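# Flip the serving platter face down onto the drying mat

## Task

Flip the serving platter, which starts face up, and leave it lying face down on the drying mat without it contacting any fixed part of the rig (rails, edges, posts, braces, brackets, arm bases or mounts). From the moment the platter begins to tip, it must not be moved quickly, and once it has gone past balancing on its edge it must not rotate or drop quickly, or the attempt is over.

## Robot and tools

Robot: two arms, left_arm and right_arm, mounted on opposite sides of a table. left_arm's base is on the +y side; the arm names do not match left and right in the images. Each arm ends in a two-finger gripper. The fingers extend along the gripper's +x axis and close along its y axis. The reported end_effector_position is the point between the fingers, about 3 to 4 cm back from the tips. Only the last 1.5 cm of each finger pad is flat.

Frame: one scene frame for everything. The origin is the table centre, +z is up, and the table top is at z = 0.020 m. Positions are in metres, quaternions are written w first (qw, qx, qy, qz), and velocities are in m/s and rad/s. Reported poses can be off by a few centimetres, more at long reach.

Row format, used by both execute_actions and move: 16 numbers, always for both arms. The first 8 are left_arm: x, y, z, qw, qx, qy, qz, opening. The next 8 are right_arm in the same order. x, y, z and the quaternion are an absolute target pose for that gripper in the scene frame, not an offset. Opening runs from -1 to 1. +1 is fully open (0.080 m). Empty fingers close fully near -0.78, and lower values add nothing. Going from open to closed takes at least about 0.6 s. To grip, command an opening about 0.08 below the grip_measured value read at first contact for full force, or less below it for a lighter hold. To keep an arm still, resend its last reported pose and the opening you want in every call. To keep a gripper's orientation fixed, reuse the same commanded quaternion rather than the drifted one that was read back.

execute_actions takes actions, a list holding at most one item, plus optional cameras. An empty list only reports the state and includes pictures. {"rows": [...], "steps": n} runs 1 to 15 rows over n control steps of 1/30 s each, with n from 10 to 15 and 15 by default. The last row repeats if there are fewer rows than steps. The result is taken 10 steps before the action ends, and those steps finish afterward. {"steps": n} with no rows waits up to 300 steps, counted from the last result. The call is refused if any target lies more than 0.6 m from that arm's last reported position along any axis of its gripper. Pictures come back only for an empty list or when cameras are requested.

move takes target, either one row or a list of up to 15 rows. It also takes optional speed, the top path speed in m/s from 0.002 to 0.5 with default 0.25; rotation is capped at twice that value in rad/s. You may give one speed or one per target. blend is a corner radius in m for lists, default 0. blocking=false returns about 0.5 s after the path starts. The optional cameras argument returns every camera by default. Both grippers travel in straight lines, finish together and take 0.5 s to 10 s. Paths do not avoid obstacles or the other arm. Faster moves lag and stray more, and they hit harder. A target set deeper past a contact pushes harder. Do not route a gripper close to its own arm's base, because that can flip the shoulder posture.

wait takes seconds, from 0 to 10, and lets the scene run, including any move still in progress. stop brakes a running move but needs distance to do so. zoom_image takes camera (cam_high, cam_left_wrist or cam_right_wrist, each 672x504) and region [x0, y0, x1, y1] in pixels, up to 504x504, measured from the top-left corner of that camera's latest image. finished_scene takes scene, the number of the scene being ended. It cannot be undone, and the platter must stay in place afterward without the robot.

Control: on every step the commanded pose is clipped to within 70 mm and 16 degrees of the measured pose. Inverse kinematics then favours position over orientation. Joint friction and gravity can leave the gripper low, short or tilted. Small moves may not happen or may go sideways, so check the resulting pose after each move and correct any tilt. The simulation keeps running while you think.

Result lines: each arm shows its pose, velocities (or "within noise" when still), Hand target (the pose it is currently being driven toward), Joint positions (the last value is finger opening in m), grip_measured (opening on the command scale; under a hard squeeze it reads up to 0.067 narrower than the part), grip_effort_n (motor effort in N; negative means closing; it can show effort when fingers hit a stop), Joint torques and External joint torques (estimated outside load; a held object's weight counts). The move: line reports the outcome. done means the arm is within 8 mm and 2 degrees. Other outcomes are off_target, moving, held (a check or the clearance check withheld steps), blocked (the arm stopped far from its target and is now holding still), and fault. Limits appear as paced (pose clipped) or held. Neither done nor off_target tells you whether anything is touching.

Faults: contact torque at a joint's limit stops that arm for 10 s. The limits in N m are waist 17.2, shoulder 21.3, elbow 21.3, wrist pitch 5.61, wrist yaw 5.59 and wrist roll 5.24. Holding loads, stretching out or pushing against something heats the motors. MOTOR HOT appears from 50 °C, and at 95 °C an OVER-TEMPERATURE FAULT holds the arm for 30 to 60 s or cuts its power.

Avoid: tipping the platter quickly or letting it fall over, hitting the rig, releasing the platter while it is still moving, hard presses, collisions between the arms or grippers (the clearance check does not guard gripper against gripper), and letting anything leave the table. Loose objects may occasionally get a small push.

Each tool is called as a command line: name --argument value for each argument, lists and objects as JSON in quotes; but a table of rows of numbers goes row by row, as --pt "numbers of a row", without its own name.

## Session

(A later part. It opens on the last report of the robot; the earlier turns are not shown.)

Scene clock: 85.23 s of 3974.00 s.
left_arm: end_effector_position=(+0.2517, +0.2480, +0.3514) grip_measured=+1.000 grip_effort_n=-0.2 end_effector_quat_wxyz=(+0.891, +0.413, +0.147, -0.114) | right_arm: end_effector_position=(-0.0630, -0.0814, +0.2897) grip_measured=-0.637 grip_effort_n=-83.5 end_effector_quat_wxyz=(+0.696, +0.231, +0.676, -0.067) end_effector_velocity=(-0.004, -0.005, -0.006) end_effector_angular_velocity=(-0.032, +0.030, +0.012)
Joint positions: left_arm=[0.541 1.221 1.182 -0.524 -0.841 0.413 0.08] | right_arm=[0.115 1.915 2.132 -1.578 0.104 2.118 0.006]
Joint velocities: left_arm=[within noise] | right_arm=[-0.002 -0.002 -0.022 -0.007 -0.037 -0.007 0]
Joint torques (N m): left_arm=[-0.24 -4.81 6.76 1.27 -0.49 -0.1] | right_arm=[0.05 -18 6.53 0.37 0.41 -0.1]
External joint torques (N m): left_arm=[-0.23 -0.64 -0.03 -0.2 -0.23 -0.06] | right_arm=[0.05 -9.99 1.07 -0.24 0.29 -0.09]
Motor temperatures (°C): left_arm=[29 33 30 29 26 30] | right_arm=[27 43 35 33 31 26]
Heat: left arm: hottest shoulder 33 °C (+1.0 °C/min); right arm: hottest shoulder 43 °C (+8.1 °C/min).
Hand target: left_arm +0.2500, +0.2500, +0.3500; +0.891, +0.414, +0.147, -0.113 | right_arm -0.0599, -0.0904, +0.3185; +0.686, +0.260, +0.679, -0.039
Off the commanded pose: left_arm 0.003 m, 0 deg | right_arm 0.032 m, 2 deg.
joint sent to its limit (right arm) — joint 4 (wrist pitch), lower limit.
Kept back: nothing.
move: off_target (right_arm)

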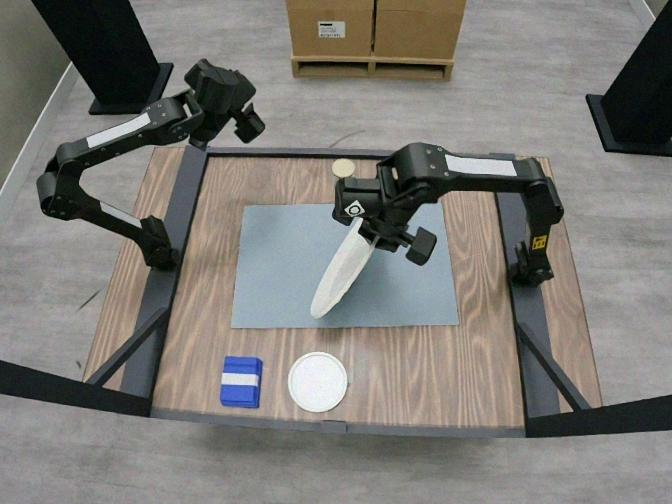

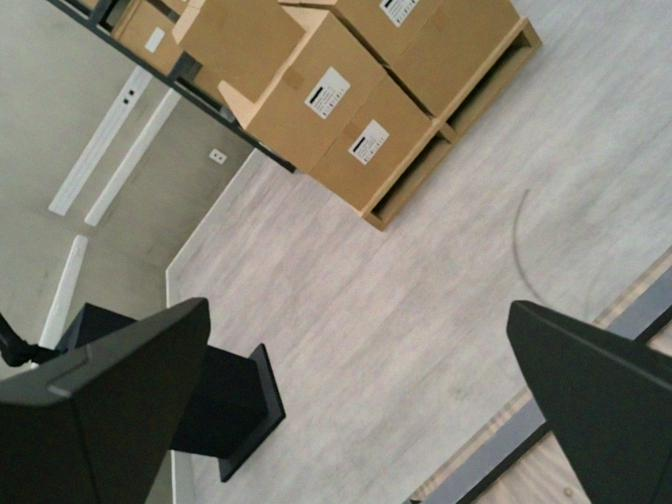

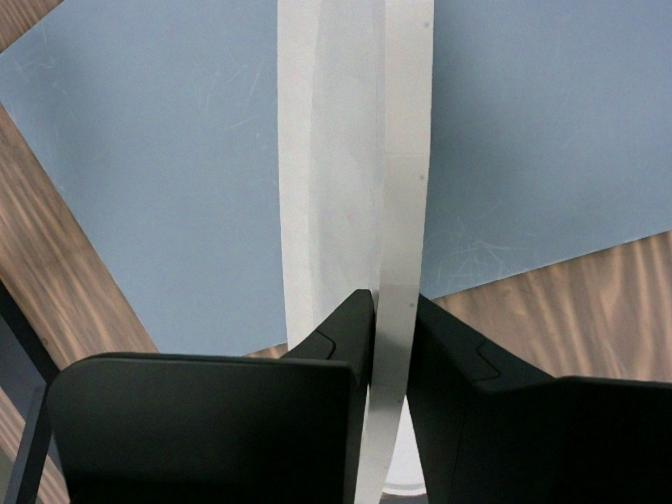

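move --pt "0.25 0.25 0.35 0.891 0.414 0.147 -0.113 1 -0.05 -0.085 0.325 0.7048 -0.1459 0.646 0.2541 -1" --pt "0.25 0.25 0.35 0.891 0.414 0.147 -0.113 1 -0.035 -0.085 0.325 0.5953 -0.4045 0.4995 0.482 -1" --speed 0.13 --blend 0.02

move --pt "0.25 0.25 0.35 0.891 0.414 0.147 -0.113 1 -0.025 -0.085 0.325 0.3952 -0.6015 0.277 0.6365 -1" --pt "0.25 0.25 0.35 0.891 0.414 0.147 -0.113 1 -0.015 -0.085 0.325 0.1349 -0.707 0.0124 0.694 -1" --speed 0.13 --blend 0.02

zoom_image --camera "cam_high" --region '[250, 140, 480, 360]'

Scene clock: 93.53 s of 3974.00 s.
left_arm: end_effector_position=(+0.2517, +0.2480, +0.3514) grip_measured=+1.000 grip_effort_n=-0.2 end_effector_quat_wxyz=(+0.891, +0.413, +0.147, -0.114) | right_arm: end_effector_position=(-0.0350, -0.0806, +0.2879) grip_measured=-0.637 grip_effort_n=-83.5 end_effector_quat_wxyz=(+0.604, -0.398, +0.486, +0.490)
Joint positions: left_arm=[0.541 1.221 1.182 -0.524 -0.841 0.413 0.08] | right_arm=[0.021 1.915 2.127 -1.578 0.054 0.235 0.006]
Joint velocities: within noise
Joint torques (N m): left_arm=[-0.24 -4.8 6.76 1.27 -0.49 -0.1] | right_arm=[-0.25 -17.63 9.8 0.4 -0.26 -0.04]
External joint torques (N m): left_arm=[-0.28 -0.67 -0.03 -0.21 -0.23 -0.07] | right_arm=[-0.24 -9.45 4.24 -0.29 -0.31 -0.04]
Motor temperatures (°C): left_arm=[29 33 31 29 26 30] | right_arm=[27 53 38 32 31 26]
Heat: left arm: hottest shoulder 33 °C (+0.0 °C/min); right arm: hottest shoulder 53 °C (+13.1 °C/min). Heating fast: the right arm's shoulder motor: a push or a pull is the cause, and it goes on while you think. Ease it with your next call, before anything else.
Hand target: left_arm +0.2500, +0.2500, +0.3500; +0.891, +0.414, +0.147, -0.113 | right_arm -0.0350, -0.0868, +0.3233; +0.621, -0.362, +0.463, +0.519
Off the commanded pose: left_arm 0.003 m, 0 deg | right_arm 0.037 m, 2 deg.
MOTOR HOT: joint 2 (shoulder) of the right arm reports 53 °C; the controller stops that arm at 95 °C. To cool a motor, set the load down, stop pushing, or move to a pose that needs little force.
joint sent to its limit (right arm) — joint 4 (wrist pitch), lower limit.
Kept back: nothing.
move: off_target (right_arm)

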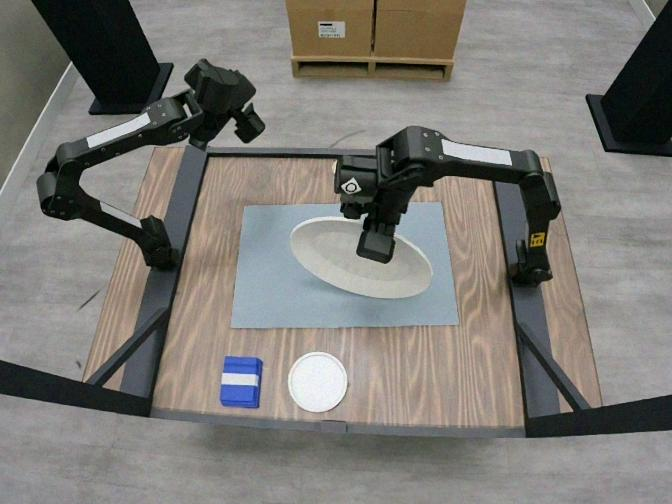

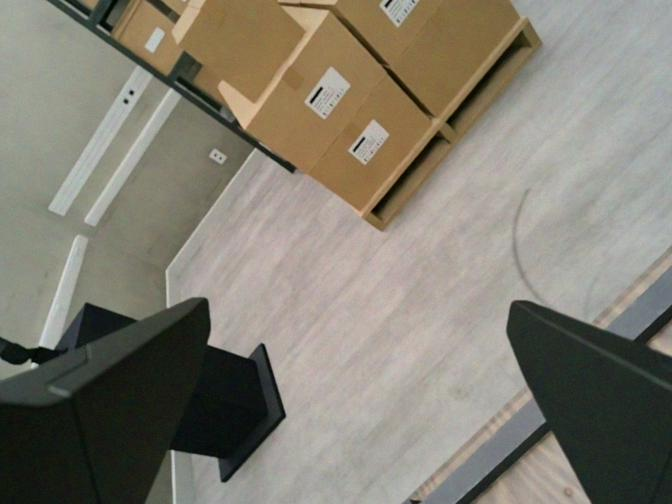

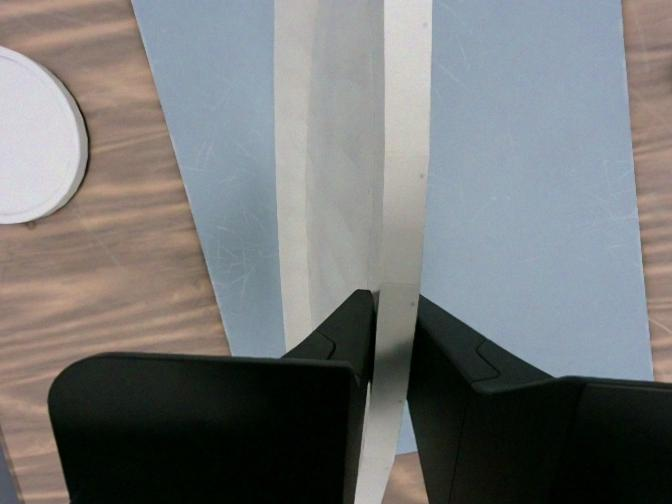

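Scene clock: 99.93 s of 3974.00 s.
left_arm: end_effector_position=(+0.2517, +0.2480, +0.3514) grip_measured=+1.000 grip_effort_n=-0.2 end_effector_quat_wxyz=(+0.891, +0.413, +0.147, -0.114) | right_arm: end_effector_position=(-0.0157, -0.0809, +0.2881) grip_measured=-0.637 grip_effort_n=-83.5 end_effector_quat_wxyz=(+0.146, -0.707, -0.001, +0.692)
Joint positions: left_arm=[0.541 1.221 1.182 -0.524 -0.841 0.413 0.08] | right_arm=[-0.036 1.914 2.127 -1.578 0.037 -1.388 0.006]
Joint velocities: within noise
Joint torques (N m): left_arm=[-0.23 -4.8 6.75 1.27 -0.49 -0.1] | right_arm=[-0.48 -17.44 9.51 0.31 -0.12 -0.11]
External joint torques (N m): left_arm=[-0.21 -0.76 0.05 -0.17 -0.24 -0.07] | right_arm=[-0.5 -9.31 3.99 -0.33 -0.09 -0.12]
Motor temperatures (°C): left_arm=[28 33 31 29 26 30] | right_arm=[27 59 40 31 31 26]
Heat: left arm: hottest shoulder 33 °C (+0.0 °C/min); right arm: hottest shoulder 59 °C (+16.0 °C/min). Heating fast: the right arm's shoulder motor: a push or a pull is the cause, and it goes on while you think. Ease it with your next call, before anything else.
Hand target: left_arm +0.2500, +0.2500, +0.3500; +0.891, +0.414, +0.147, -0.113 | right_arm -0.0151, -0.0869, +0.3234; -0.183, +0.698, +0.039, -0.691
Off the commanded pose: left_arm 0.003 m, 0 deg | right_arm 0.037 m, 2 deg.
MOTOR HOT: still on. Joint 2 (shoulder) of the right arm reports 59 °C.
joint sent to its limit (right arm) — joint 4 (wrist pitch), lower limit.
Kept back: nothing.
move: off_target (right_arm)

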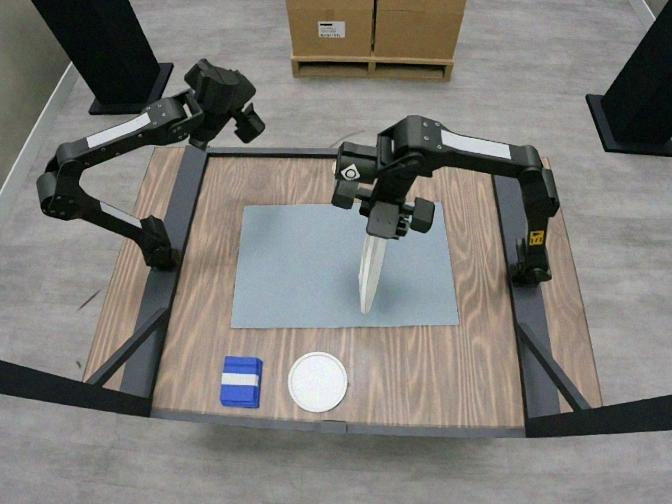

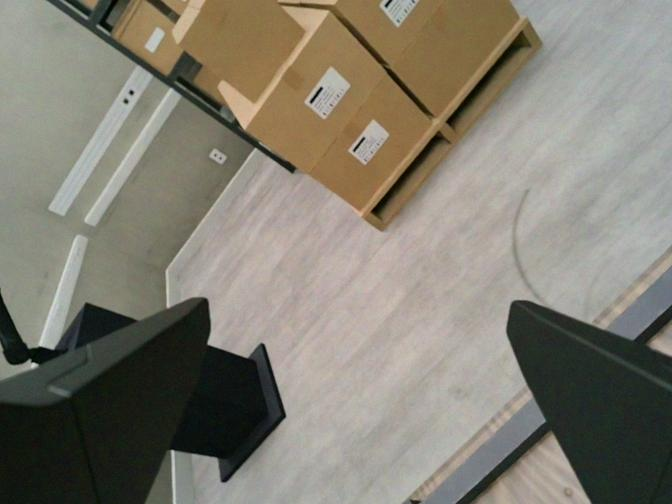

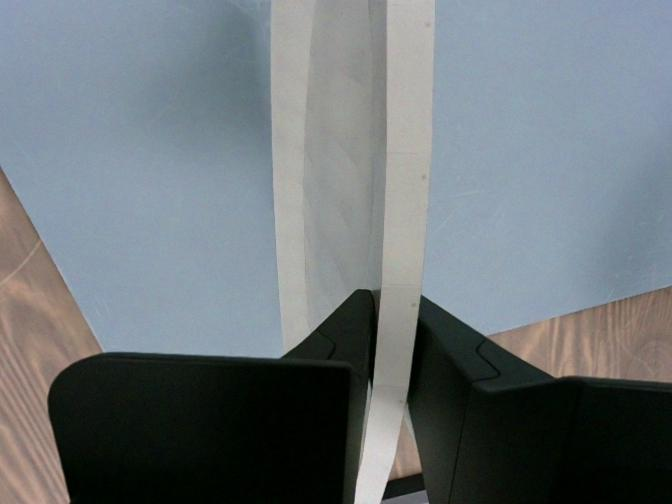

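Scaled by 2.191 from the camera's 672x504 image, which has a finer 960x720 frame.

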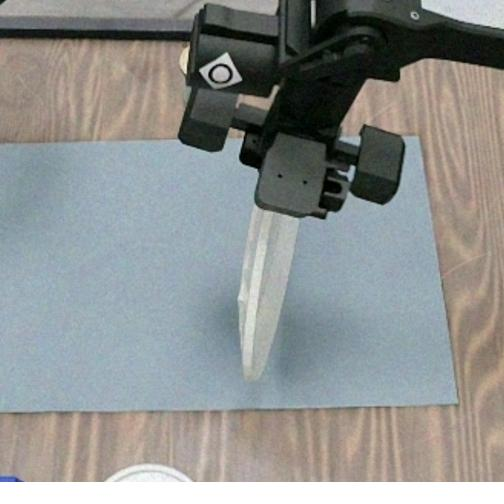

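move --pt "0.25 0.25 0.35 0.891 0.414 0.147 -0.113 1 0.0 -0.04 0.32 0.1531 -0.7011 -0.0923 0.6904 -1" --pt "0.25 0.25 0.35 0.891 0.414 0.147 -0.113 1 0.0 0.01 0.32 0.1531 -0.7011 -0.0923 0.6904 -1" --speed 0.07 --blend 0.02

zoom_image --camera "cam_high" --region '[250, 140, 480, 360]'

Scene clock: 102.90 s of 3974.00 s.
left_arm: end_effector_position=(+0.2517, +0.2480, +0.3514) grip_measured=+1.000 grip_effort_n=-0.2 end_effector_quat_wxyz=(+0.891, +0.413, +0.147, -0.114) | right_arm: end_effector_position=(+0.0011, +0.0051, +0.2810) grip_measured=-0.637 grip_effort_n=-83.5 end_effector_quat_wxyz=(+0.177, -0.699, -0.115, +0.684)
Joint positions: left_arm=[0.541 1.221 1.182 -0.524 -0.841 0.413 0.08] | right_arm=[-0.076 2.09 2.296 -1.361 0.014 -1.545 0.006]
Joint velocities: within noise
Joint torques (N m): left_arm=[-0.25 -4.81 6.75 1.27 -0.49 -0.1] | right_arm=[-0.15 -17.03 10.43 2.18 -0.14 -0.04]
External joint torques (N m): left_arm=[-0.25 -0.69 0.02 -0.18 -0.24 -0.07] | right_arm=[-0.18 -7.34 4.6 1.23 -0.09 -0.06]
Motor temperatures (°C): left_arm=[28 33 31 29 26 30] | right_arm=[27 60 41 31 30 26]
Heat: left arm: hottest shoulder 33 °C (+0.0 °C/min); right arm: hottest shoulder 60 °C (+17.0 °C/min). Heating fast: the right arm's shoulder motor: a push or a pull is the cause, and it goes on while you think. Ease it with your next call, before anything else.
Hand target: left_arm +0.2500, +0.2500, +0.3500; +0.891, +0.414, +0.147, -0.113 | right_arm -0.0002, +0.0070, +0.3190; -0.216, +0.688, +0.157, -0.675
Off the commanded pose: left_arm 0.003 m, 0 deg | right_arm 0.039 m, 4 deg.
MOTOR HOT: still on. Joint 2 (shoulder) of the right arm reports 60 °C.
joint sent to its limit (right arm) — joint 3 (elbow), upper limit, where the elbow is as straight as it goes.
Kept back: nothing.
move: off_target (right_arm)

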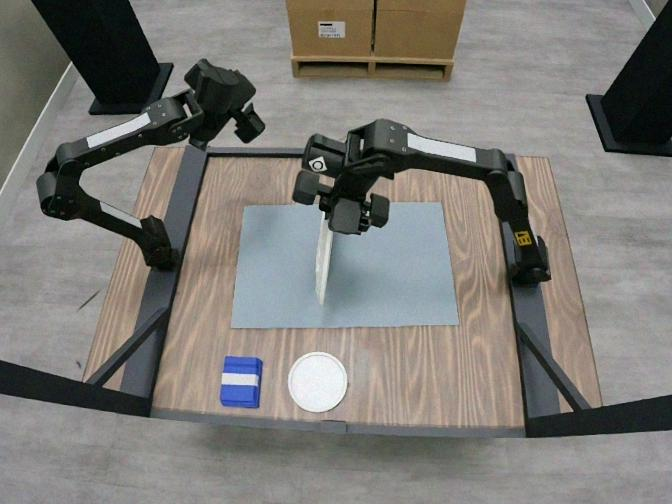

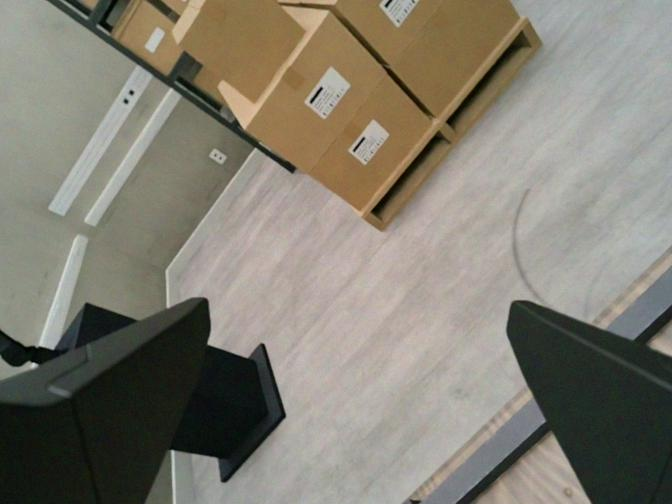

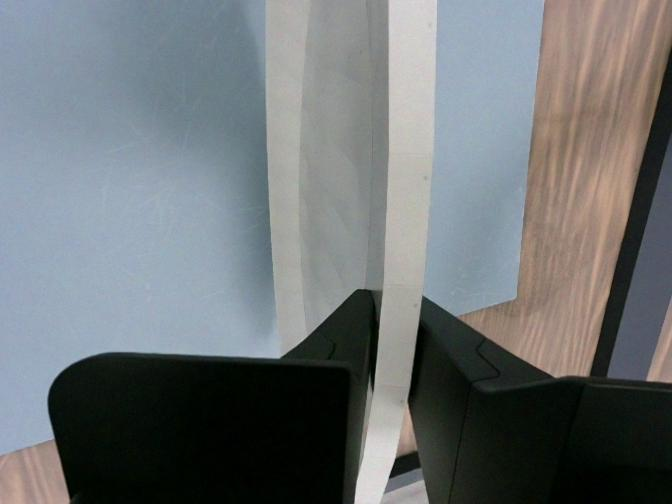

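Scaled by 2.191 from the camera's 672x504 image, which has a finer 960x720 frame.

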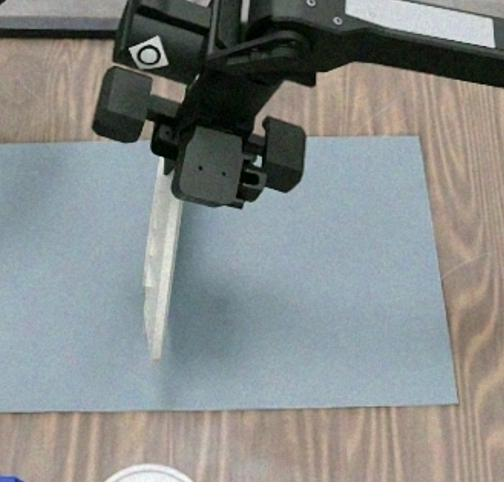

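move --pt "0.25 0.25 0.35 0.891 0.414 0.147 -0.113 1 0 -0.01 0.25 0.183 -0.683 -0.183 0.683 -1" --speed 0.06

Scene clock: 106.27 s of 3974.00 s.
left_arm: end_effector_position=(+0.2517, +0.2480, +0.3514) grip_measured=+1.000 grip_effort_n=0.2 end_effector_quat_wxyz=(+0.891, +0.413, +0.147, -0.114) | right_arm: end_effector_position=(-0.0007, -0.0124, +0.2591) grip_measured=-0.637 grip_effort_n=-83.5 end_effector_quat_wxyz=(+0.187, -0.685, -0.185, +0.679) end_effector_velocity=(-0.002, -0.003, +0.000) end_effector_angular_velocity=(+0.003, +0.002, +0.012)
Joint positions: left_arm=[0.541 1.221 1.182 -0.524 -0.841 0.413 0.08] | right_arm=[-0.088 1.845 1.807 -1.001 -0.028 -1.633 0.006]
Joint velocities: left_arm=[within noise] | right_arm=[0.002 -0.017 -0.022 0.007 -0.007 -0.007 0]
Joint torques (N m): left_arm=[-0.25 -4.8 6.75 1.27 -0.49 -0.1] | right_arm=[-0.51 -8.91 3.44 2.05 -0.38 -0.09]
External joint torques (N m): left_arm=[-0.22 -0.67 -0.04 -0.2 -0.24 -0.07] | right_arm=[-0.51 -0.36 -3 0.93 -0.32 -0.12]
Motor temperatures (°C): left_arm=[28 33 31 29 26 30] | right_arm=[27 59 41 32 30 26]
Heat: left arm: hottest shoulder 33 °C (+0.0 °C/min); right arm: hottest shoulder 59 °C (+15.2 °C/min). Fold the right arm in close to its base, or ease its load, before you think long.
Hand target: left_arm +0.2500, +0.2500, +0.3500; +0.891, +0.414, +0.147, -0.113 | right_arm +0.0001, -0.0102, +0.2499; -0.183, +0.683, +0.183, -0.683
Off the commanded pose: left_arm 0.003 m, 0 deg | right_arm 0.009 m, 1 deg.
MOTOR HOT: still on. Joint 2 (shoulder) of the right arm reports 59 °C.
Kept back: nothing.
move: off_target (right_arm)

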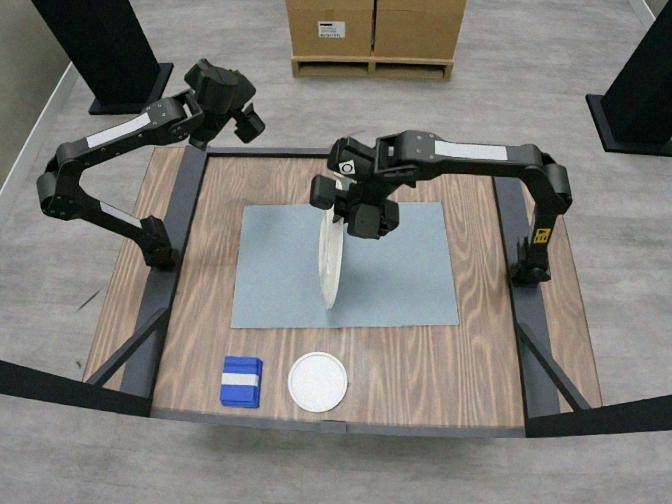

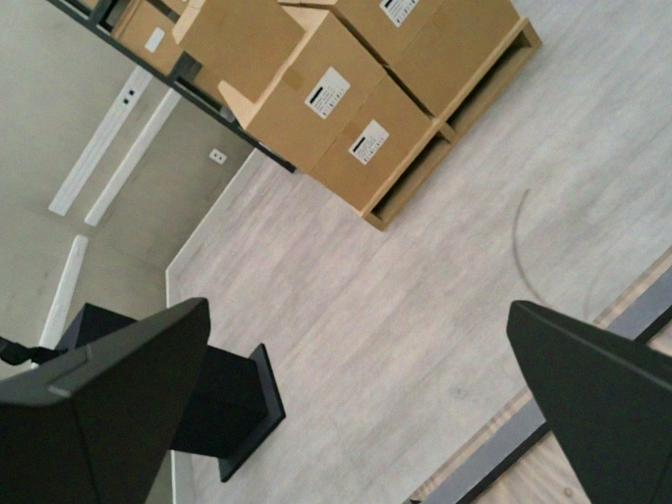

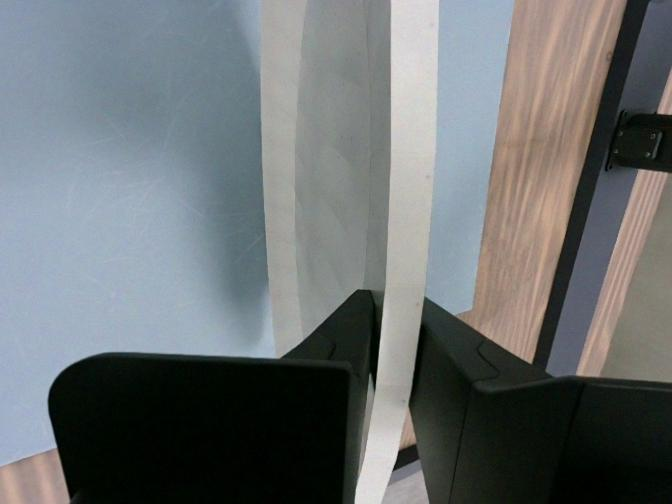

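move --pt "0.25 0.25 0.35 0.891 0.414 0.147 -0.113 1 0 -0.06 0.215 0.2706 -0.6533 -0.2706 0.6533 -1" --pt "0.25 0.25 0.35 0.891 0.414 0.147 -0.113 1 0 -0.11 0.15 0.3536 -0.6124 -0.3536 0.6124 -1" --speed 0.07 --blend 0.02

Scene clock: 111.03 s of 3974.00 s.
left_arm: end_effector_position=(+0.2517, +0.2480, +0.3514) grip_measured=+1.000 grip_effort_n=-0.2 end_effector_quat_wxyz=(+0.891, +0.413, +0.147, -0.114) | right_arm: end_effector_position=(-0.0013, -0.1107, +0.1904) grip_measured=-0.615 grip_effort_n=-83.5 end_effector_quat_wxyz=(+0.380, -0.596, -0.388, +0.591)
Joint positions: left_arm=[0.541 1.221 1.182 -0.524 -0.841 0.413 0.08] | right_arm=[-0.145 1.204 0.517 0.262 -0.117 -1.637 0.007]
Joint velocities: within noise
Joint torques (N m): left_arm=[-0.04 -3.92 7.94 1.38 -0.3 -0.04] | right_arm=[-0.08 -3.72 5.9 2.81 -0.01 0.05]
External joint torques (N m): left_arm=[-0.02 0.17 1.22 -0.07 -0.06 0] | right_arm=[-0.06 0.16 -0.74 1.14 0.04 0]
Motor temperatures (°C): left_arm=[28 33 31 29 26 30] | right_arm=[27 55 39 33 30 26]
Heat: left arm: hottest shoulder 33 °C (+0.0 °C/min); right arm: hottest shoulder 55 °C (+11.2 °C/min). Fold the right arm in close to its base, or ease its load, before you think long.
Hand target: left_arm +0.2517, +0.2480, +0.3514; +0.891, +0.413, +0.147, -0.114 | right_arm -0.0009, -0.1074, +0.1944; -0.386, +0.594, +0.394, -0.586
Off the commanded pose: left_arm 0.003 m, 0 deg | right_arm 0.040 m, 6 deg.
MOTOR HOT: still on. Joint 2 (shoulder) of the right arm reports 55 °C.
Kept back: nothing.
move: blocked (right_arm; both arms now hold where they are)

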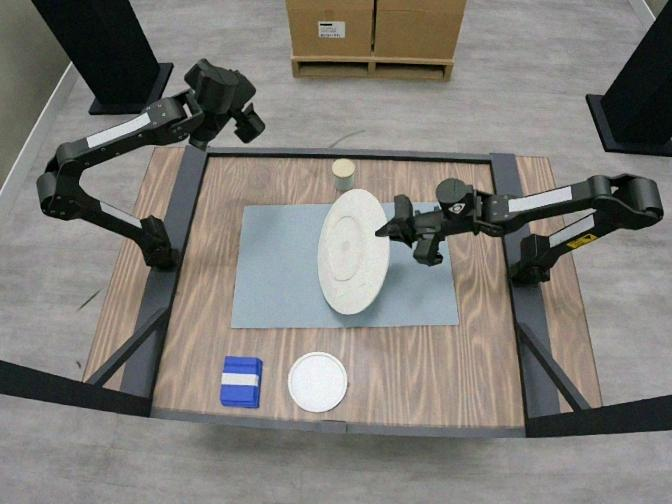

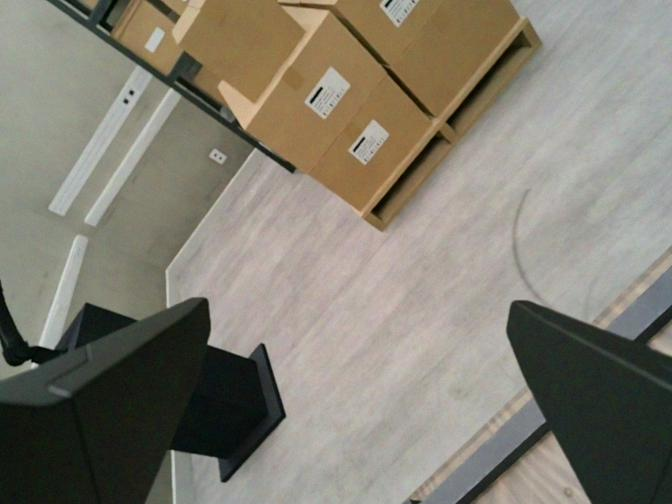

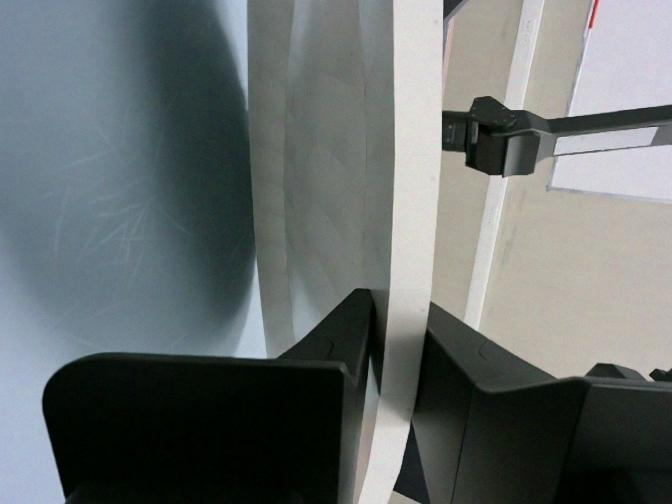

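move --pt "0.25 0.25 0.35 0.891 0.414 0.147 -0.113 1 0 -0.13 0.165 0.373 -0.601 -0.373 0.601 -1" --pt "0.25 0.25 0.35 0.891 0.414 0.147 -0.113 1 0 -0.15 0.13 0.4 -0.583 -0.4 0.583 -1" --speed 0.05 --blend 0.01

Scene clock: 113.73 s of 3974.00 s.
left_arm: end_effector_position=(+0.2517, +0.2480, +0.3514) grip_measured=+1.000 grip_effort_n=-0.2 end_effector_quat_wxyz=(+0.891, +0.413, +0.147, -0.114) | right_arm: end_effector_position=(-0.0001, -0.1461, +0.1432) grip_measured=-0.624 grip_effort_n=-83.5 end_effector_quat_wxyz=(+0.409, -0.577, -0.415, +0.572)
Joint positions: left_arm=[0.541 1.221 1.182 -0.524 -0.841 0.413 0.08] | right_arm=[-0.181 1.229 0.206 0.694 -0.155 -1.635 0.007]
Joint velocities: within noise
Joint torques (N m): left_arm=[-0.24 -4.8 6.76 1.27 -0.49 -0.1] | right_arm=[-0.45 -1.21 3.37 0.82 -0.09 0.12]
External joint torques (N m): left_arm=[-0.21 -0.71 0.02 -0.19 -0.24 -0.06] | right_arm=[-0.47 1.75 -2.13 -0.83 -0.04 0.07]
Motor temperatures (°C): left_arm=[28 33 31 29 26 30] | right_arm=[27 53 39 34 30 26]
Heat: left arm: hottest shoulder 33 °C (+0.0 °C/min); right arm: hottest shoulder 53 °C (+9.0 °C/min). Fold the right arm in close to its base, or ease its load, before you think long.
Hand target: left_arm +0.2500, +0.2500, +0.3500; +0.891, +0.414, +0.147, -0.113 | right_arm -0.0001, -0.1504, +0.1303; -0.400, +0.583, +0.400, -0.583
Off the commanded pose: left_arm 0.003 m, 0 deg | right_arm 0.014 m, 3 deg.
MOTOR HOT: still on. Joint 2 (shoulder) of the right arm reports 53 °C.
Kept back: nothing.
move: off_target (right_arm)

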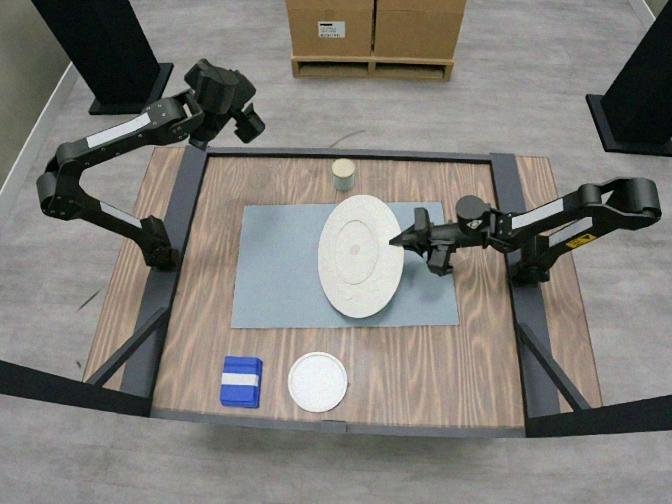

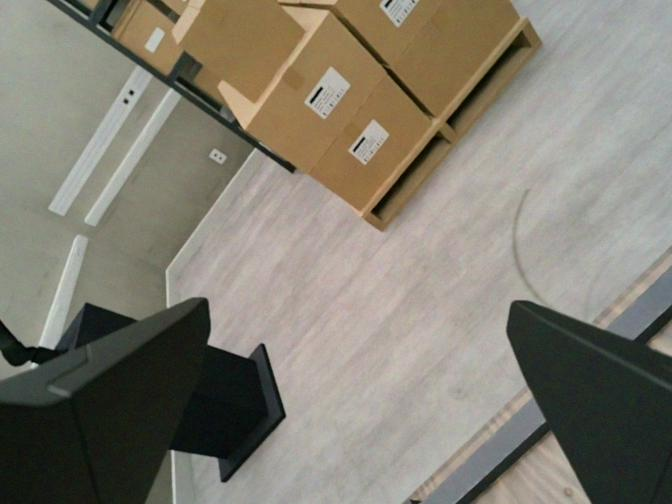

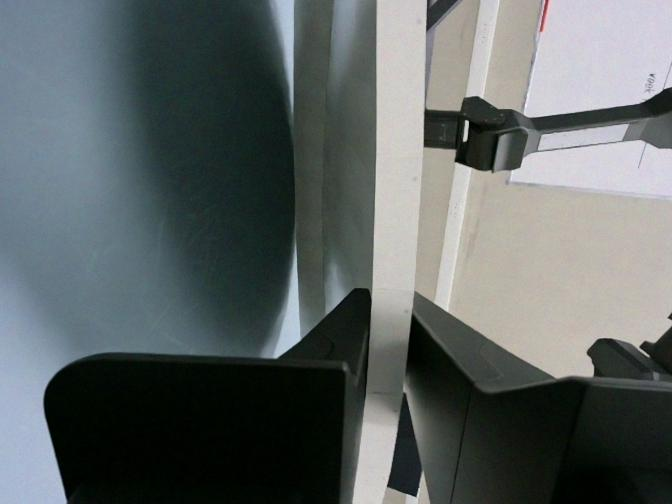

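move --target '[0.25,0.25,0.35,0.891,0.414,0.147,-0.113,1,0,-0.165,0.098,0.4,-0.583,-0.4,0.583,-1]' --speed 0.05

zoom_image --camera "cam_high" --region '[280, 140, 580, 365]'

Scene clock: 115.03 s of 3974.00 s.
left_arm: end_effector_position=(+0.2517, +0.2480, +0.3514) grip_measured=+1.000 grip_effort_n=-0.2 end_effector_quat_wxyz=(+0.891, +0.413, +0.147, -0.114) | right_arm: end_effector_position=(+0.0001, -0.1578, +0.1201) grip_measured=-0.598 grip_effort_n=-83.5 end_effector_quat_wxyz=(+0.420, -0.569, -0.426, +0.564) end_effector_velocity=(+0.001, -0.004, -0.009) end_effector_angular_velocity=(-0.027, -0.004, -0.007)
Joint positions: left_arm=[0.541 1.221 1.182 -0.524 -0.841 0.413 0.08] | right_arm=[-0.197 1.391 0.093 1.005 -0.174 -1.635 0.008]
Joint velocities: left_arm=[within noise] | right_arm=[-0.002 0.022 -0.012 0.007 0.007 -0.007 0]
Joint torques (N m): left_arm=[-0.24 -4.8 6.76 1.27 -0.49 -0.1] | right_arm=[-0.32 0.03 1.65 -0.54 0.05 -0.03]
External joint torques (N m): left_arm=[-0.24 -0.67 -0.03 -0.21 -0.23 -0.07] | right_arm=[-0.32 3.07 -2.77 -2.23 0.1 -0.08]
Motor temperatures (°C): left_arm=[28 33 31 29 26 30] | right_arm=[27 52 38 34 30 26]
Heat: left arm: hottest shoulder 33 °C (+0.0 °C/min); right arm: hottest shoulder 52 °C (+9.1 °C/min). Fold the right arm in close to its base, or ease its load, before you think long.
Hand target: left_arm +0.2500, +0.2500, +0.3500; +0.891, +0.414, +0.147, -0.113 | right_arm -0.0003, -0.1662, +0.0990; -0.400, +0.583, +0.400, -0.583
Off the commanded pose: left_arm 0.003 m, 0 deg | right_arm 0.023 m, 5 deg.
MOTOR HOT: still on. Joint 2 (shoulder) of the right arm reports 52 °C.
Kept back: nothing.
move: off_target (right_arm)

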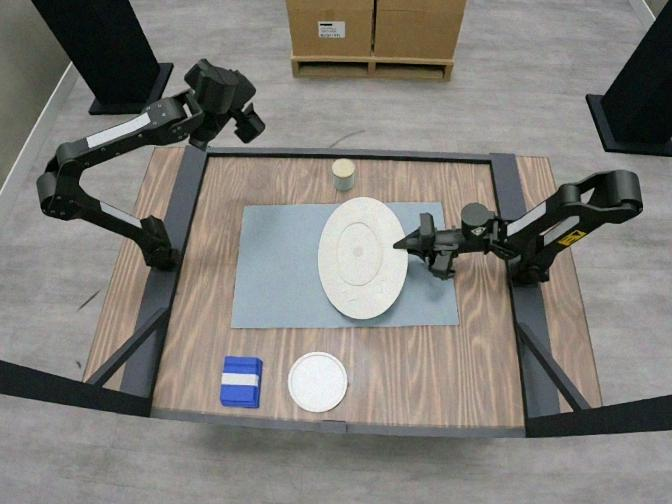

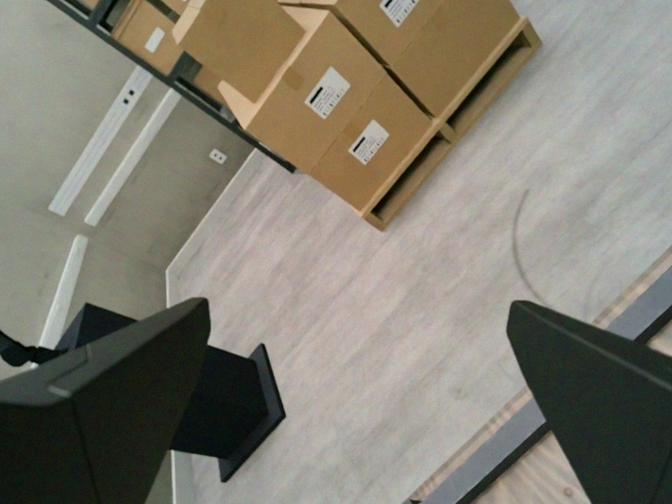

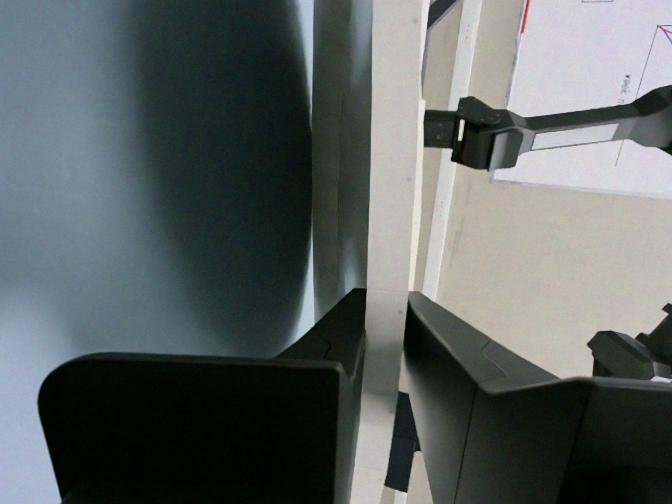

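Scaled by 1.680 from the camera's 672x504 image, which has a finer 960x720 frame.

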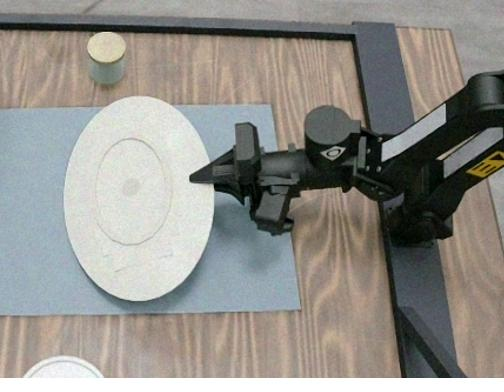

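move --pt "0.25 0.25 0.35 0.891 0.414 0.147 -0.113 1 0 -0.158 0.117 0.42 -0.569 -0.42 0.569 -0.45" --pt "0.25 0.25 0.35 0.891 0.414 0.147 -0.113 1 0 -0.158 0.112 0.3795 -0.5967 -0.3795 0.5967 -0.1" --pt "0.25 0.25 0.35 0.891 0.414 0.147 -0.113 1 0 -0.16 0.10 0.3536 -0.6124 -0.3536 0.6124 0.2" --speed 0.05

zoom_image --camera "cam_high" --region '[280, 140, 580, 365]'

Scene clock: 120.23 s of 3974.00 s.
left_arm: end_effector_position=(+0.2517, +0.2480, +0.3514) grip_measured=+1.000 grip_effort_n=-0.2 end_effector_quat_wxyz=(+0.891, +0.413, +0.147, -0.114) | right_arm: end_effector_position=(-0.0016, -0.1744, +0.0811) grip_measured=+0.197 grip_effort_n=9.1 end_effector_quat_wxyz=(+0.337, -0.620, -0.330, +0.627)
Joint positions: left_arm=[0.541 1.221 1.182 -0.524 -0.841 0.413 0.08] | right_arm=[-0.188 1.284 0.172 0.515 -0.148 -1.653 0.044]
Joint velocities: within noise
Joint torques (N m): left_arm=[-0.26 -4.82 6.76 1.27 -0.49 -0.1] | right_arm=[0.25 -5.03 7.85 2.53 0.01 -0.06]
External joint torques (N m): left_arm=[-0.26 -0.72 -0.03 -0.21 -0.24 -0.06] | right_arm=[0.23 -2.12 2.78 0.99 0.1 -0.1]
Motor temperatures (°C): left_arm=[28 33 31 29 26 30] | right_arm=[27 49 38 35 30 26]
Heat: left arm: hottest shoulder 33 °C (+0.0 °C/min); right arm: hottest shoulder 49 °C (+7.1 °C/min). Fold the right arm in close to its base, or ease its load, before you think long.
Hand target: left_arm +0.2500, +0.2500, +0.3500; +0.891, +0.414, +0.147, -0.113 | right_arm -0.0001, -0.1609, +0.1004; -0.354, +0.612, +0.353, -0.612
Off the commanded pose: left_arm 0.003 m, 0 deg | right_arm 0.024 m, 4 deg.
MOTOR HOT: still on. Joint 2 (shoulder) of the right arm reports 49 °C.
Kept back: nothing.
move: off_target (right_arm); target 3's new opening was sent with right_arm's hand 0.024 m and 4 deg from that target

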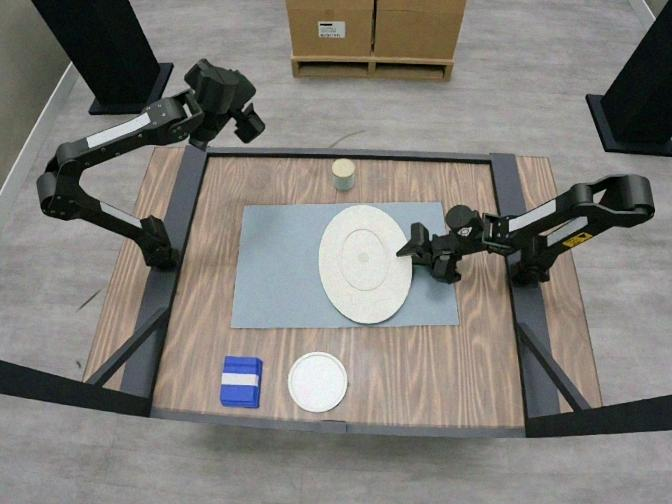

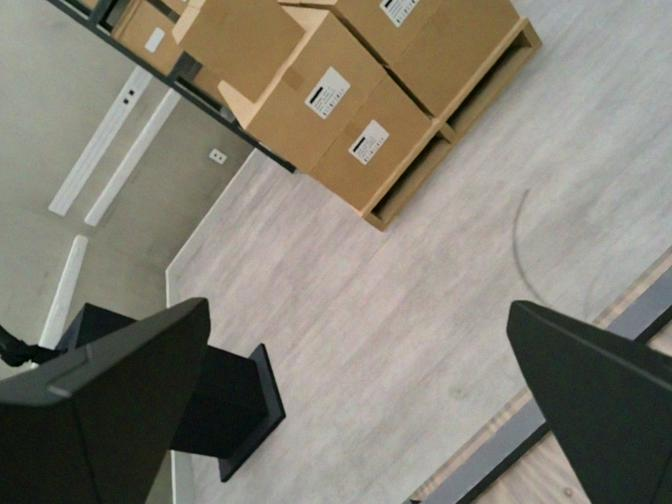

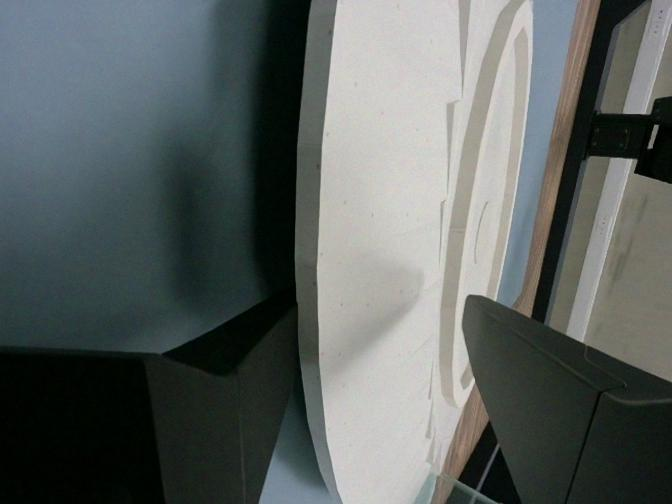

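Scaled by 1.680 from the camera's 672x504 image, which has a finer 960x720 frame.

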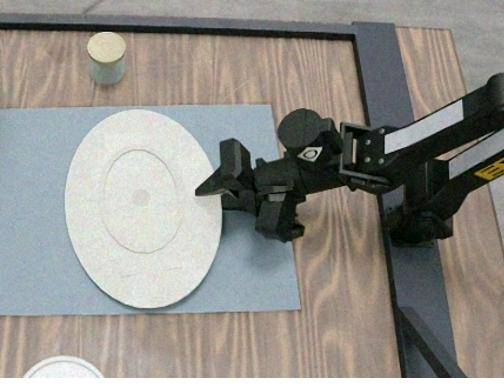

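move --pt "0.25 0.25 0.35 0.891 0.414 0.147 -0.113 1 0 -0.178 0.08 0.2706 -0.6533 -0.2706 0.6533 0.4" --pt "0.25 0.25 0.35 0.891 0.414 0.147 -0.113 1 0 -0.20 0.078 0.2706 -0.6533 -0.2706 0.6533 0.4" --pt "0.25 0.25 0.35 0.891 0.414 0.147 -0.113 1 0 -0.23 0.085 0.2706 -0.6533 -0.2706 0.6533 0.4" --speed 0.05

zoom_image --camera "cam_high" --region '[280, 140, 580, 365]'

Scene clock: 125.03 s of 3974.00 s.
left_arm: end_effector_position=(+0.2517, +0.2480, +0.3514) grip_measured=+1.000 grip_effort_n=0.2 end_effector_quat_wxyz=(+0.891, +0.413, +0.147, -0.114) | right_arm: end_effector_position=(+0.0010, -0.2261, +0.0893) grip_measured=+0.398 grip_effort_n=8.1 end_effector_quat_wxyz=(+0.274, -0.654, -0.273, +0.650) end_effector_velocity=(+0.001, -0.007, -0.005) end_effector_angular_velocity=(-0.027, +0.006, -0.018)
Joint positions: left_arm=[0.541 1.221 1.182 -0.524 -0.841 0.413 0.08] | right_arm=[-0.241 0.886 0.219 -0.12 -0.154 -1.731 0.053]
Joint velocities: left_arm=[within noise] | right_arm=[-0.007 -0.017 -0.007 -0.037 0.007 0.007 0]
Joint torques (N m): left_arm=[-0.25 -4.81 6.75 1.27 -0.48 -0.1] | right_arm=[-0.39 -2.38 3.9 1.03 -0.29 -0.1]
External joint torques (N m): left_arm=[-0.25 -0.73 0.04 -0.18 -0.23 -0.07] | right_arm=[-0.39 -0.88 -2.52 -0.37 -0.18 -0.14]
Motor temperatures (°C): left_arm=[28 33 31 29 26 30] | right_arm=[27 46 37 35 30 26]
Heat: left arm: hottest shoulder 33 °C (+0.0 °C/min); right arm: hottest shoulder 46 °C (+6.1 °C/min).
Hand target: left_arm +0.2500, +0.2500, +0.3500; +0.891, +0.414, +0.147, -0.113 | right_arm +0.0000, -0.2298, +0.0850; -0.271, +0.653, +0.271, -0.653
Off the commanded pose: left_arm 0.003 m, 0 deg | right_arm 0.006 m, 1 deg.
MOTOR HOT: cleared for the motors of the right arm.
Kept back: nothing.
move: done

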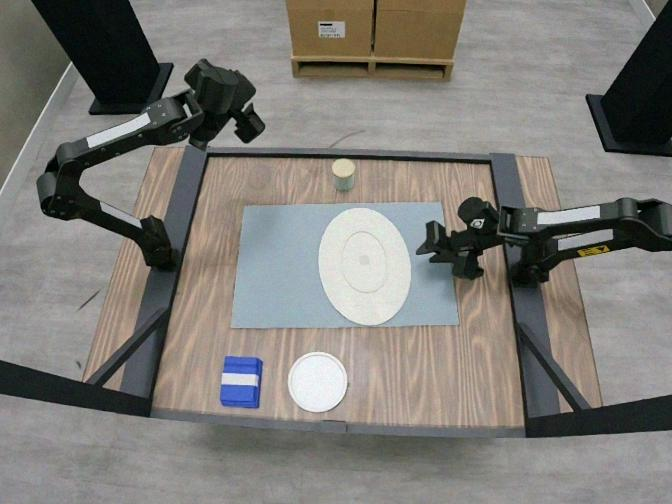

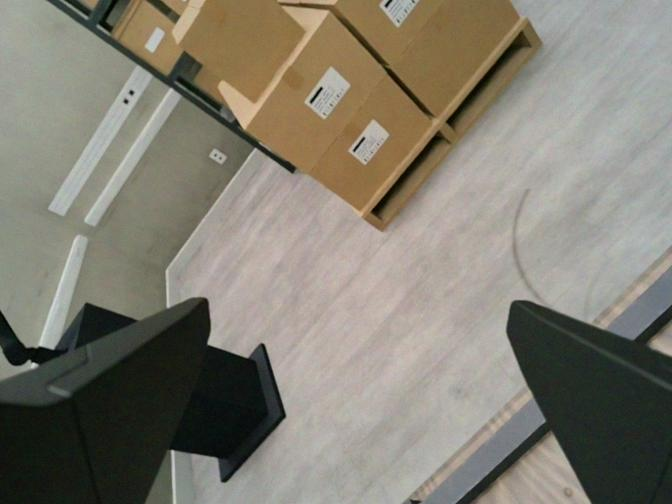

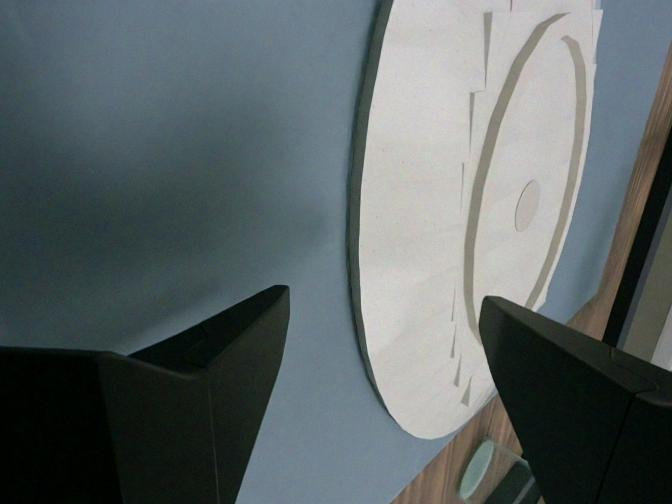

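Scaled by 1.680 from the camera's 672x504 image, which has a finer 960x720 frame.

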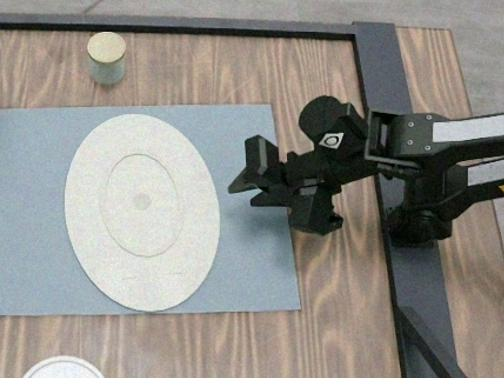

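finished_scene --scene 2

The scene is finished: the task was done.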